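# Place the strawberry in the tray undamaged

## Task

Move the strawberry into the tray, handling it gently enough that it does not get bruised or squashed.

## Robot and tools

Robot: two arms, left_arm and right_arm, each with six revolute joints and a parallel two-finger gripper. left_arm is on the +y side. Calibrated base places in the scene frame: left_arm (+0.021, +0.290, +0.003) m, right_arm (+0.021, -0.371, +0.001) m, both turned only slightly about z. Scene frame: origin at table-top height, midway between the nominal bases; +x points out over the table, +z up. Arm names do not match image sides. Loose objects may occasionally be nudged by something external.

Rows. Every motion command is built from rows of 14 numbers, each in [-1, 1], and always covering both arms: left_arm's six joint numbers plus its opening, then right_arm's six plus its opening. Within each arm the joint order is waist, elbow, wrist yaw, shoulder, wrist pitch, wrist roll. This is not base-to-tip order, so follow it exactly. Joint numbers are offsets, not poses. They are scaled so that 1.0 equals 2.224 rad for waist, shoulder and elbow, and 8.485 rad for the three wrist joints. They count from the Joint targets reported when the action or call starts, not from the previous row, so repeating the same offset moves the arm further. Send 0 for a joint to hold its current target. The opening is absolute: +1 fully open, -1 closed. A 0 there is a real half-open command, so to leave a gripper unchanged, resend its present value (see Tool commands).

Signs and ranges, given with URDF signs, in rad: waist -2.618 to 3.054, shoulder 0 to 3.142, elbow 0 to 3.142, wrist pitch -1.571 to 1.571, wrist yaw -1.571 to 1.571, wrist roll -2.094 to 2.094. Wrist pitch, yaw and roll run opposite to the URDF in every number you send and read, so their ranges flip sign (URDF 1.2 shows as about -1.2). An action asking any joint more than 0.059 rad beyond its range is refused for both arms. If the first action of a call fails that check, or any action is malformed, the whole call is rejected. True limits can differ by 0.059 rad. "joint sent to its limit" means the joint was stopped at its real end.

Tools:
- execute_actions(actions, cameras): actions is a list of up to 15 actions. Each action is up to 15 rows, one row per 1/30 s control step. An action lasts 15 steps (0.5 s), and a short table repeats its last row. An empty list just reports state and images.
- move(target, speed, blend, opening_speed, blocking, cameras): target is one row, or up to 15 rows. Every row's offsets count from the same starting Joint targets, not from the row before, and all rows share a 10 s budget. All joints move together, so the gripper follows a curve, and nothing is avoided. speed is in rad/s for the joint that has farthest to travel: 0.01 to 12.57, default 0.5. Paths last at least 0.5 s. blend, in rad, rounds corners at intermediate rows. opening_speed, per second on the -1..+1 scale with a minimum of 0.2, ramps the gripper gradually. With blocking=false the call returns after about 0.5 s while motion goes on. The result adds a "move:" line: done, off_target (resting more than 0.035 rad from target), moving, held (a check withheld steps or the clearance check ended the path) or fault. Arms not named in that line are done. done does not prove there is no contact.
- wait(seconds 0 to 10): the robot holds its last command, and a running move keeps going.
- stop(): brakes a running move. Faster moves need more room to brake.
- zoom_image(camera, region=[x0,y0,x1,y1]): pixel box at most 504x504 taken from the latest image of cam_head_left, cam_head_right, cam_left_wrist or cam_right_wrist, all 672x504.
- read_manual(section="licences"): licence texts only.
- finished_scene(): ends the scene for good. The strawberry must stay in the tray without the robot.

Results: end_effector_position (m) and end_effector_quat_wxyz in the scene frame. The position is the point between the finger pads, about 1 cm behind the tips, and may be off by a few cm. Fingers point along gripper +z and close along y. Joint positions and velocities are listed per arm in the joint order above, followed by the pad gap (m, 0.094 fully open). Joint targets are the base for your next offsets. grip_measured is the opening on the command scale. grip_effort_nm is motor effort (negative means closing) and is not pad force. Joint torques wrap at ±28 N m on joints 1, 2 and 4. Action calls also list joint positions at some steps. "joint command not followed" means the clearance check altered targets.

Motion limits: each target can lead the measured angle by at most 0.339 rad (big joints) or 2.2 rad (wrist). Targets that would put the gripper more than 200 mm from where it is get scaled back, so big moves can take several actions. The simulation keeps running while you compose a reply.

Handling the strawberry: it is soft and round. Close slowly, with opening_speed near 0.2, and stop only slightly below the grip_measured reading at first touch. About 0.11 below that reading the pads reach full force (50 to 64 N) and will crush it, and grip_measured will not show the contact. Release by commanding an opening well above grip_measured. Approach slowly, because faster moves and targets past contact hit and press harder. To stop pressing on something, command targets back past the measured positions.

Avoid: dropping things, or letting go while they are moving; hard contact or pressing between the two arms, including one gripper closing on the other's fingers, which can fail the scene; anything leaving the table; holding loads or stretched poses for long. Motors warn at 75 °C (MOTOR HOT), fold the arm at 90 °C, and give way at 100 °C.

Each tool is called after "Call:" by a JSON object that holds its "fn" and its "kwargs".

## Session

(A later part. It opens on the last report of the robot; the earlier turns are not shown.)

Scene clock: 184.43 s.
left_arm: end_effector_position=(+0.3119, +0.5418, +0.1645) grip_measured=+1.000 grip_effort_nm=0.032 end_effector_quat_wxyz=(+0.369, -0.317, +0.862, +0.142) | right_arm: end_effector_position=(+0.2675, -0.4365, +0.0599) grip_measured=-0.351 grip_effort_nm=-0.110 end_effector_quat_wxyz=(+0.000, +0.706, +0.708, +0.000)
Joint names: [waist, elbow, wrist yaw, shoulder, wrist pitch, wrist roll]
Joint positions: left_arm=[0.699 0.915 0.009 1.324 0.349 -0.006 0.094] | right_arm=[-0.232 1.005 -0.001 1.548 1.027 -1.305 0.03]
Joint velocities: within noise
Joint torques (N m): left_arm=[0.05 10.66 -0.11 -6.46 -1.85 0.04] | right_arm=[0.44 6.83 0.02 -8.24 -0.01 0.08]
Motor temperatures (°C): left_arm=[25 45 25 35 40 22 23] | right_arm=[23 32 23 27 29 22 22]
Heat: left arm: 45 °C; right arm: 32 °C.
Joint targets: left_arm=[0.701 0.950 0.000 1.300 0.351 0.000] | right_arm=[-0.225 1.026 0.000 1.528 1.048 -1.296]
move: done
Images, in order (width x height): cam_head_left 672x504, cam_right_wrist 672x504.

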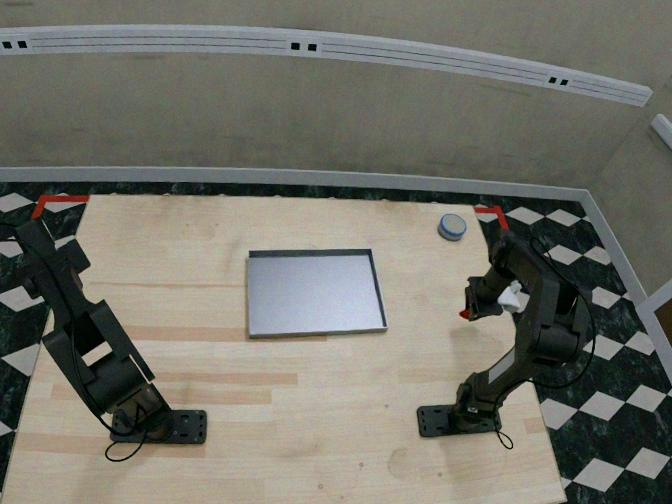

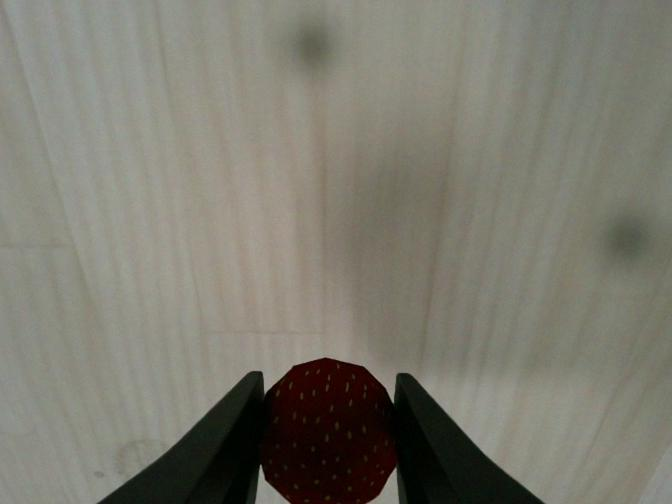

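Call:
{"fn": "move", "kwargs": {"target": [0, 0, 0, 0, 0, 0, 1.0, 0.4002, 0.39344, 0, 0.26844, 0.03677, 0, -0.353], "speed": 0.3, "cameras": ["cam_right_wrist", "cam_head_left", "cam_head_right"]}}

Scene clock: 203.53 s.
left_arm: end_effector_position=(+0.3119, +0.5418, +0.1645) grip_measured=+1.000 grip_effort_nm=0.037 end_effector_quat_wxyz=(+0.369, -0.317, +0.862, +0.142) | right_arm: end_effector_position=(+0.3482, -0.1274, +0.1055) grip_measured=-0.351 grip_effort_nm=-0.110 end_effector_quat_wxyz=(+0.003, +0.328, +0.945, +0.007)
Joint names: [waist, elbow, wrist yaw, shoulder, wrist pitch, wrist roll]
Joint positions: left_arm=[0.699 0.915 0.009 1.324 0.349 -0.006 0.094] | right_arm=[0.668 1.878 0.003 2.096 1.338 -1.305 0.03]
Joint velocities: within noise
Joint torques (N m): left_arm=[0.24 10.93 -0.07 -6.57 -1.92 0.08] | right_arm=[-0.29 7.16 0.01 -9.61 -0.06 0.08]
Motor temperatures (°C): left_arm=[25 45 25 35 40 22 23] | right_arm=[23 32 23 28 28 22 22]
Heat: left arm: 45 °C; right arm: 32 °C.
Joint targets: left_arm=[0.701 0.950 0.000 1.300 0.351 0.000] | right_arm=[0.665 1.902 0.001 2.126 1.360 -1.296]
move: done
Images, in order (width x height): cam_head_left 672x504, cam_head_right 672x504, cam_right_wrist 672x504.

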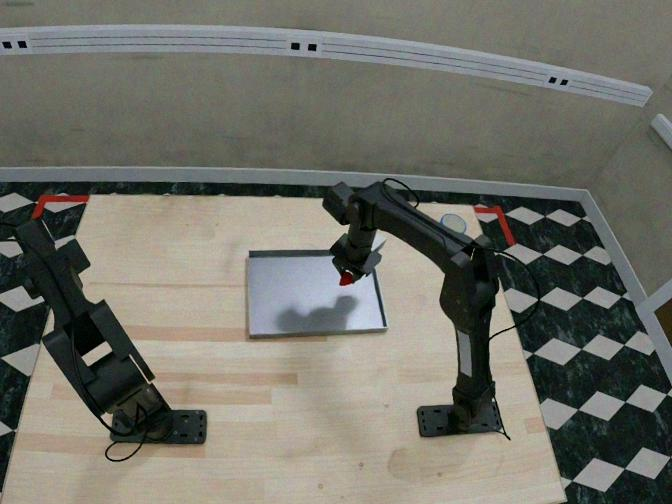

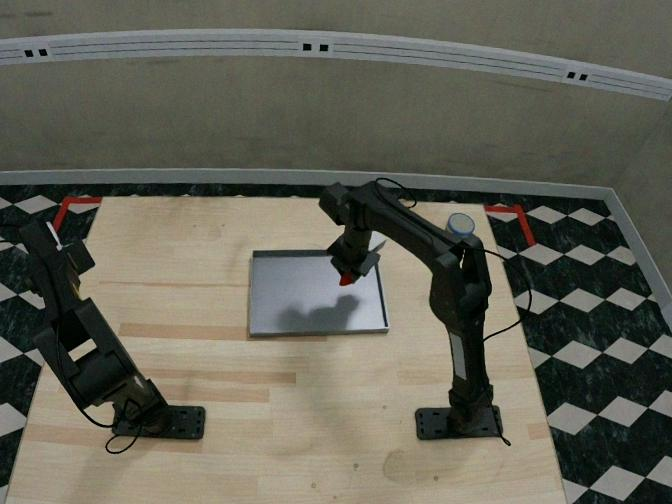

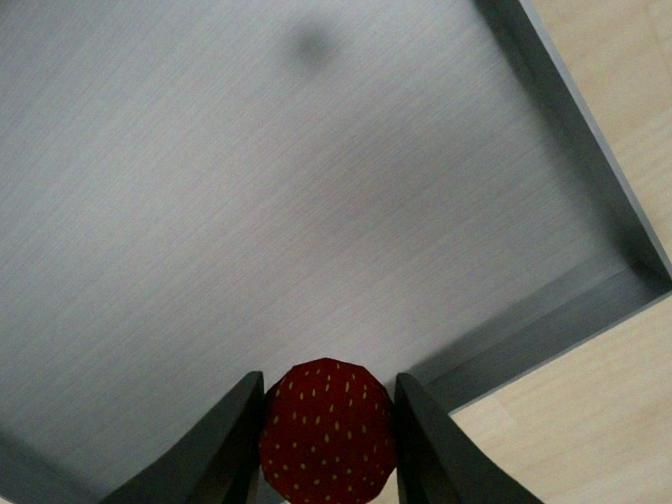

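Call:
{"fn": "move", "kwargs": {"target": [0, 0, 0, 0, 0, 0, 1.0, 0, -0.11331, 0, 0.01978, -0.03217, 0, -0.353], "speed": 0.15, "cameras": ["cam_right_wrist", "cam_head_left"]}}

Scene clock: 219.23 s.
left_arm: end_effector_position=(+0.3119, +0.5418, +0.1645) grip_measured=+1.000 grip_effort_nm=0.037 end_effector_quat_wxyz=(+0.369, -0.317, +0.862, +0.142) | right_arm: end_effector_position=(+0.3482, -0.1274, +0.0357) grip_measured=-0.351 grip_effort_nm=-0.110 end_effector_quat_wxyz=(-0.001, +0.327, +0.945, +0.001)
Joint names: [waist, elbow, wrist yaw, shoulder, wrist pitch, wrist roll]
Joint positions: left_arm=[0.699 0.915 0.009 1.324 0.349 -0.006 0.094] | right_arm=[0.668 1.668 0.003 2.14 1.098 -1.305 0.03]
Joint velocities: within noise
Joint torques (N m): left_arm=[-0.09 10.95 -0.11 -6.43 -1.85 0.05] | right_arm=[-0.31 3.93 -0.02 -9.91 -0.34 0.08]
Motor temperatures (°C): left_arm=[24 46 25 35 40 22 23] | right_arm=[23 33 23 29 28 22 22]
Heat: left arm: 46 °C; right arm: 33 °C.
Joint targets: left_arm=[0.701 0.950 0.000 1.300 0.351 0.000] | right_arm=[0.665 1.650 0.001 2.170 1.087 -1.296]
move: done
Images, in order (width x height): cam_head_left 672x504, cam_right_wrist 672x504.

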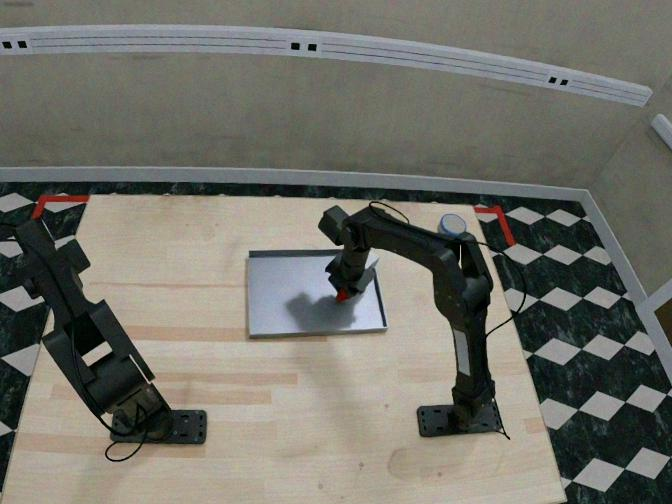

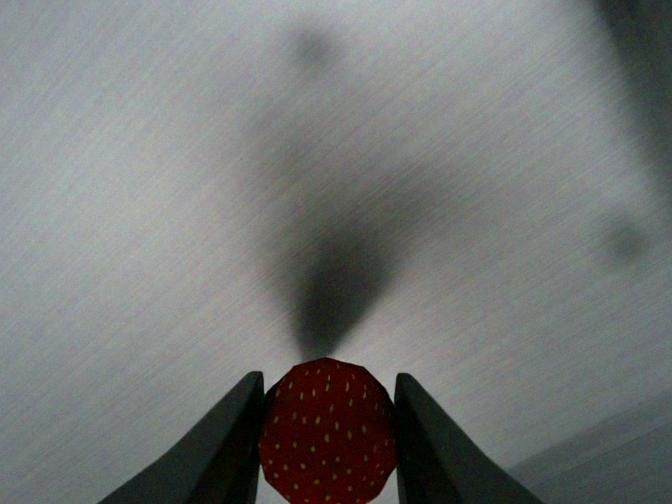

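Call:
{"fn": "move", "kwargs": {"target": [0, 0, 0, 0, 0, 0, 1.0, 0, -0.0143, 0, 0.00576, -0.00524, 0, -0.353], "speed": 0.04, "cameras": ["cam_right_wrist", "cam_head_left"]}}

Call:
{"fn": "zoom_image", "kwargs": {"camera": "cam_right_wrist", "region": [220, 340, 440, 504]}}

Scene clock: 223.83 s.
left_arm: end_effector_position=(+0.3119, +0.5418, +0.1645) grip_measured=+1.000 grip_effort_nm=0.042 end_effector_quat_wxyz=(+0.369, -0.317, +0.862, +0.142) | right_arm: end_effector_position=(+0.3486, -0.1271, +0.0241) grip_measured=-0.351 grip_effort_nm=-0.110 end_effector_quat_wxyz=(+0.000, +0.327, +0.945, +0.003)
Joint names: [waist, elbow, wrist yaw, shoulder, wrist pitch, wrist roll]
Joint positions: left_arm=[0.699 0.915 0.009 1.324 0.349 -0.006 0.094] | right_arm=[0.668 1.637 0.003 2.15 1.053 -1.305 0.03]
Joint velocities: within noise
Joint torques (N m): left_arm=[0.05 10.89 -0.07 -6.41 -1.89 0.07] | right_arm=[-0.32 3.81 0.02 -9.72 -0.35 0.08]
Motor temperatures (°C): left_arm=[24 46 25 35 40 22 23] | right_arm=[23 32 23 30 28 22 22]
Heat: left arm: 46 °C; right arm: 32 °C.
Joint targets: left_arm=[0.701 0.950 0.000 1.300 0.351 0.000] | right_arm=[0.665 1.618 0.001 2.182 1.042 -1.296]
move: done
Images, in order (width x height): cam_head_left 672x504, cam_right_wrist 672x504.

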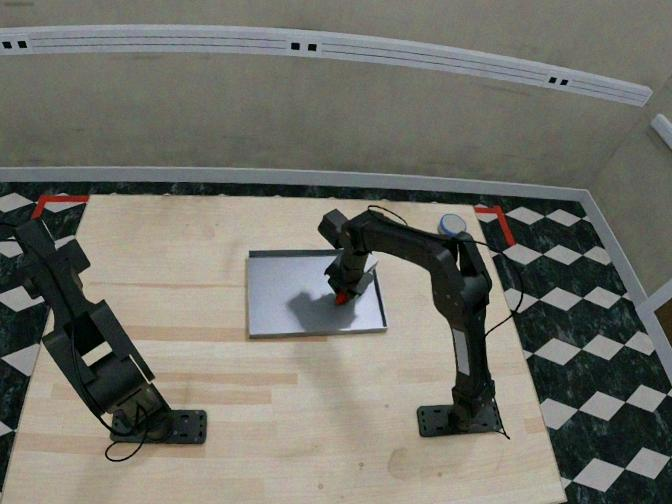

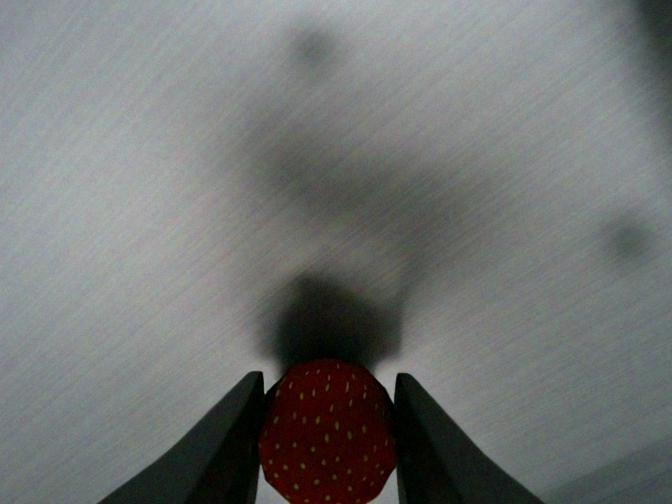

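Scaled by 2.291 from the camera's 672x504 image, which has a finer 960x720 frame.

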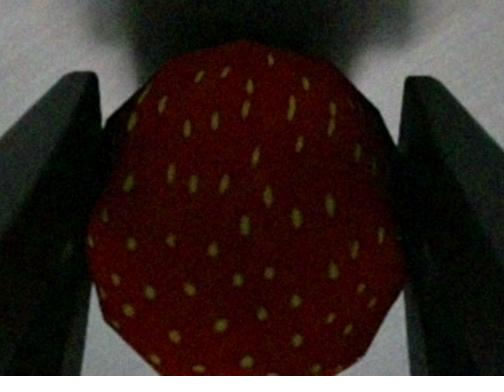

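Call:
{"fn": "move", "kwargs": {"target": [0, 0, 0, 0, 0, 0, 1.0, 0, -0.0036, 0, 0.0016, -0.00131, 0, -0.353], "speed": 0.02, "cameras": ["cam_right_wrist"]}}

Call:
{"fn": "zoom_image", "kwargs": {"camera": "cam_right_wrist", "region": [220, 340, 440, 504]}}

Scene clock: 230.37 s.
left_arm: end_effector_position=(+0.3119, +0.5418, +0.1645) grip_measured=+1.000 grip_effort_nm=0.037 end_effector_quat_wxyz=(+0.369, -0.317, +0.862, +0.142) | right_arm: end_effector_position=(+0.3488, -0.1269, +0.0225) grip_measured=-0.351 grip_effort_nm=-0.105 end_effector_quat_wxyz=(+0.001, +0.327, +0.945, +0.004)
Joint names: [waist, elbow, wrist yaw, shoulder, wrist pitch, wrist roll]
Joint positions: left_arm=[0.699 0.915 0.009 1.324 0.349 -0.006 0.094] | right_arm=[0.668 1.63 0.003 2.15 1.043 -1.305 0.03]
Joint velocities: within noise
Joint torques (N m): left_arm=[0.13 10.99 -0.1 -6.49 -1.85 0.08] | right_arm=[-0.31 3.74 0 -9.42 -0.37 0.08]
Motor temperatures (°C): left_arm=[24 46 25 35 40 22 23] | right_arm=[23 32 23 29 28 22 22]
Heat: left arm: 46 °C; right arm: 32 °C.
Joint targets: left_arm=[0.701 0.950 0.000 1.300 0.351 0.000] | right_arm=[0.665 1.610 0.001 2.186 1.032 -1.296]
move: done
Images, in order (width x height): cam_right_wrist 672x504.

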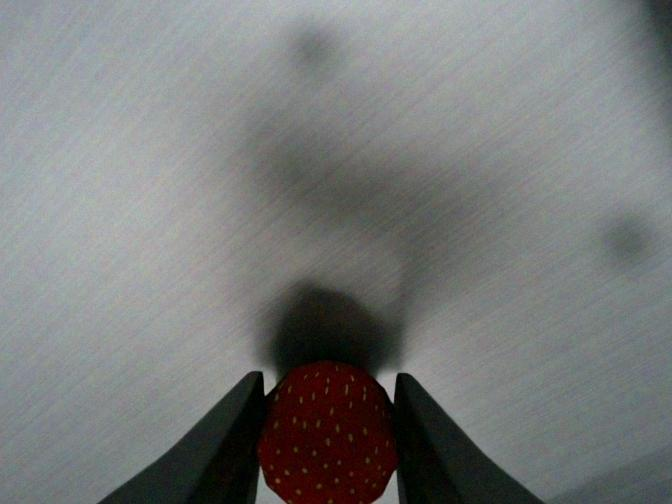

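Scaled by 2.291 from the camera's 672x504 image, which has a finer 960x720 frame.

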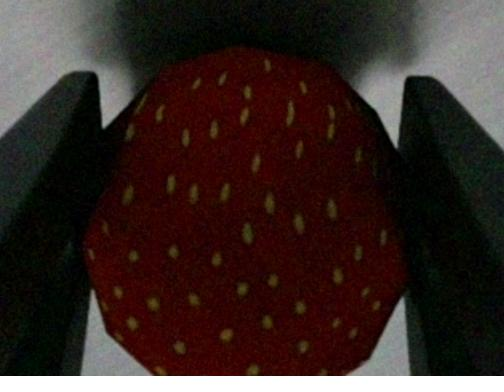

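Call:
{"fn": "move", "kwargs": {"target": [0, 0, 0, 0, 0, 0, 1.0, 0, 0, 0, 0, 0, 0, -0.15], "speed": 0.05, "opening_speed": 0.2, "cameras": ["cam_right_wrist"]}}

Scene clock: 234.30 s.
left_arm: end_effector_position=(+0.3119, +0.5418, +0.1645) grip_measured=+1.000 grip_effort_nm=0.037 end_effector_quat_wxyz=(+0.369, -0.317, +0.862, +0.142) | right_arm: end_effector_position=(+0.3492, -0.1266, +0.0225) grip_measured=-0.152 grip_effort_nm=0.105 end_effector_quat_wxyz=(+0.002, +0.327, +0.945, +0.005)
Joint names: [waist, elbow, wrist yaw, shoulder, wrist pitch, wrist roll]
Joint positions: left_arm=[0.699 0.915 0.009 1.324 0.349 -0.006 0.094] | right_arm=[0.668 1.63 0.003 2.15 1.041 -1.305 0.04]
Joint velocities: within noise
Joint torques (N m): left_arm=[0.09 10.86 -0.13 -6.2 -1.85 0.02] | right_arm=[-0.27 3.74 0.01 -9.47 -0.34 0.08]
Motor temperatures (°C): left_arm=[24 46 25 35 40 22 23] | right_arm=[23 32 23 29 28 22 22]
Heat: left arm: 46 °C; right arm: 32 °C.
Joint targets: left_arm=[0.701 0.950 0.000 1.300 0.351 0.000] | right_arm=[0.665 1.610 0.001 2.186 1.032 -1.296]
move: off_target (right_arm); right_arm: the shoulder is farthest, 0.036 rad from its target
Images, in order (width x height): cam_right_wrist 672x504.

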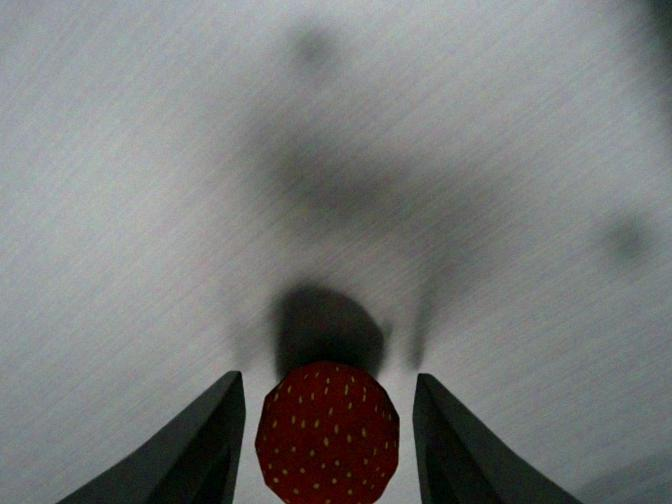

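Call:
{"fn": "move", "kwargs": {"target": [[0, 0, 0, 0, 0, 0, 1.0, 0, 0, 0, 0, 0, 0, 0.2], [0, 0, 0, 0, 0, 0, 1.0, 0, 0.16996, 0, -0.04092, 0.04832, 0, 0.2]], "speed": [0.3, 0.25], "opening_speed": 0.6}}

Scene clock: 245.33 s.
left_arm: end_effector_position=(+0.3119, +0.5418, +0.1645) grip_measured=+1.000 grip_effort_nm=0.032 end_effector_quat_wxyz=(+0.369, -0.317, +0.862, +0.142) | right_arm: end_effector_position=(+0.3487, -0.1270, +0.1197) grip_measured=+0.198 grip_effort_nm=0.110 end_effector_quat_wxyz=(-0.001, +0.327, +0.945, +0.001)
Joint names: [waist, elbow, wrist yaw, shoulder, wrist pitch, wrist roll]
Joint positions: left_arm=[0.699 0.915 0.009 1.324 0.349 -0.006 0.094] | right_arm=[0.668 1.968 0.003 2.118 1.42 -1.305 0.056]
Joint velocities: within noise
Joint torques (N m): left_arm=[-0.09 11.03 -0.1 -6.26 -1.84 0.05] | right_arm=[-0.35 6.72 0 -14.45 -0.01 0.08]
Motor temperatures (°C): left_arm=[24 46 25 35 41 22 23] | right_arm=[23 31 23 29 28 22 22]
Heat: left arm: 46 °C; right arm: 31 °C.
Joint targets: left_arm=[0.701 0.950 0.000 1.300 0.351 0.000] | right_arm=[0.665 1.988 0.001 2.095 1.442 -1.296]
move: done

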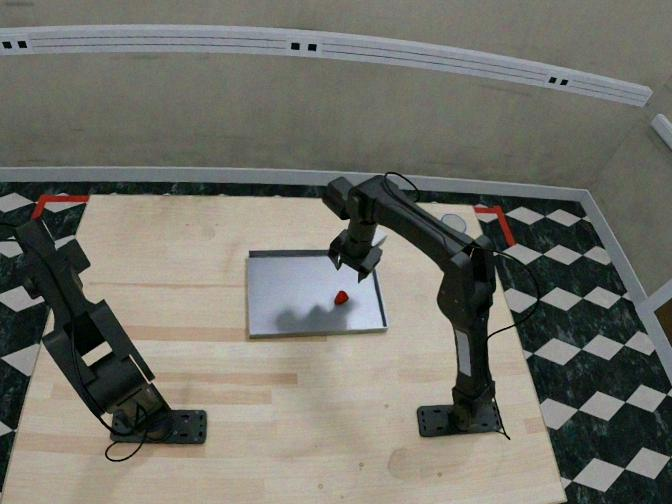

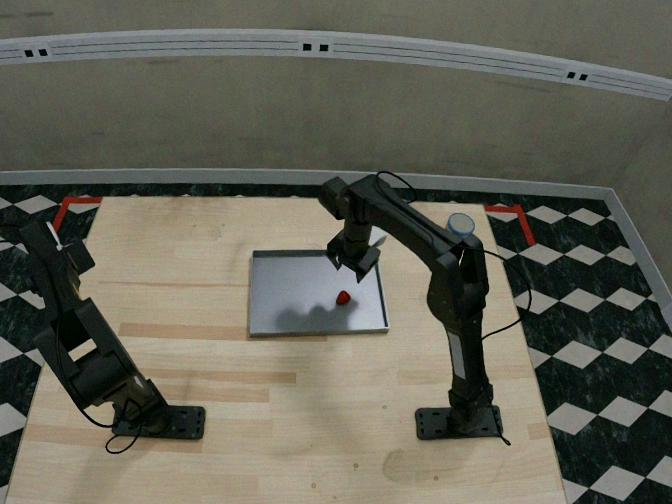

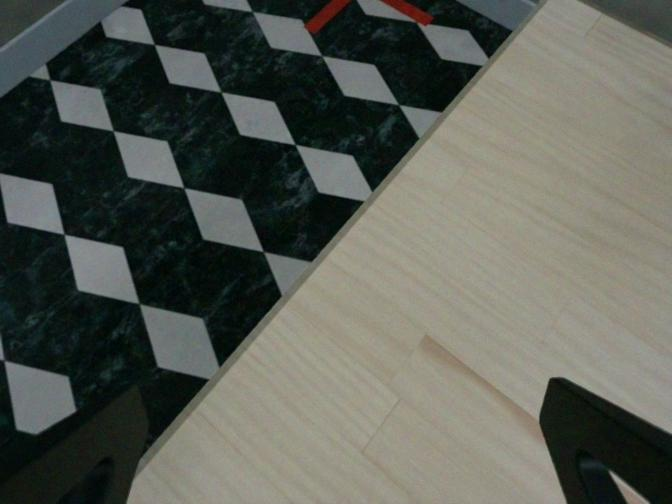

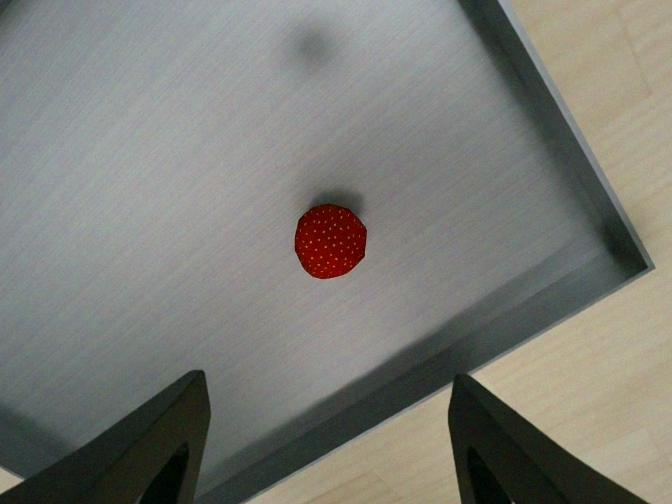

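The strawberry is resting in the tray, and the gripper has let go and moved clear of it.

Call:
{"fn": "finished_scene", "kwargs": {"scene": 1}}

The scene is finished: the task was done.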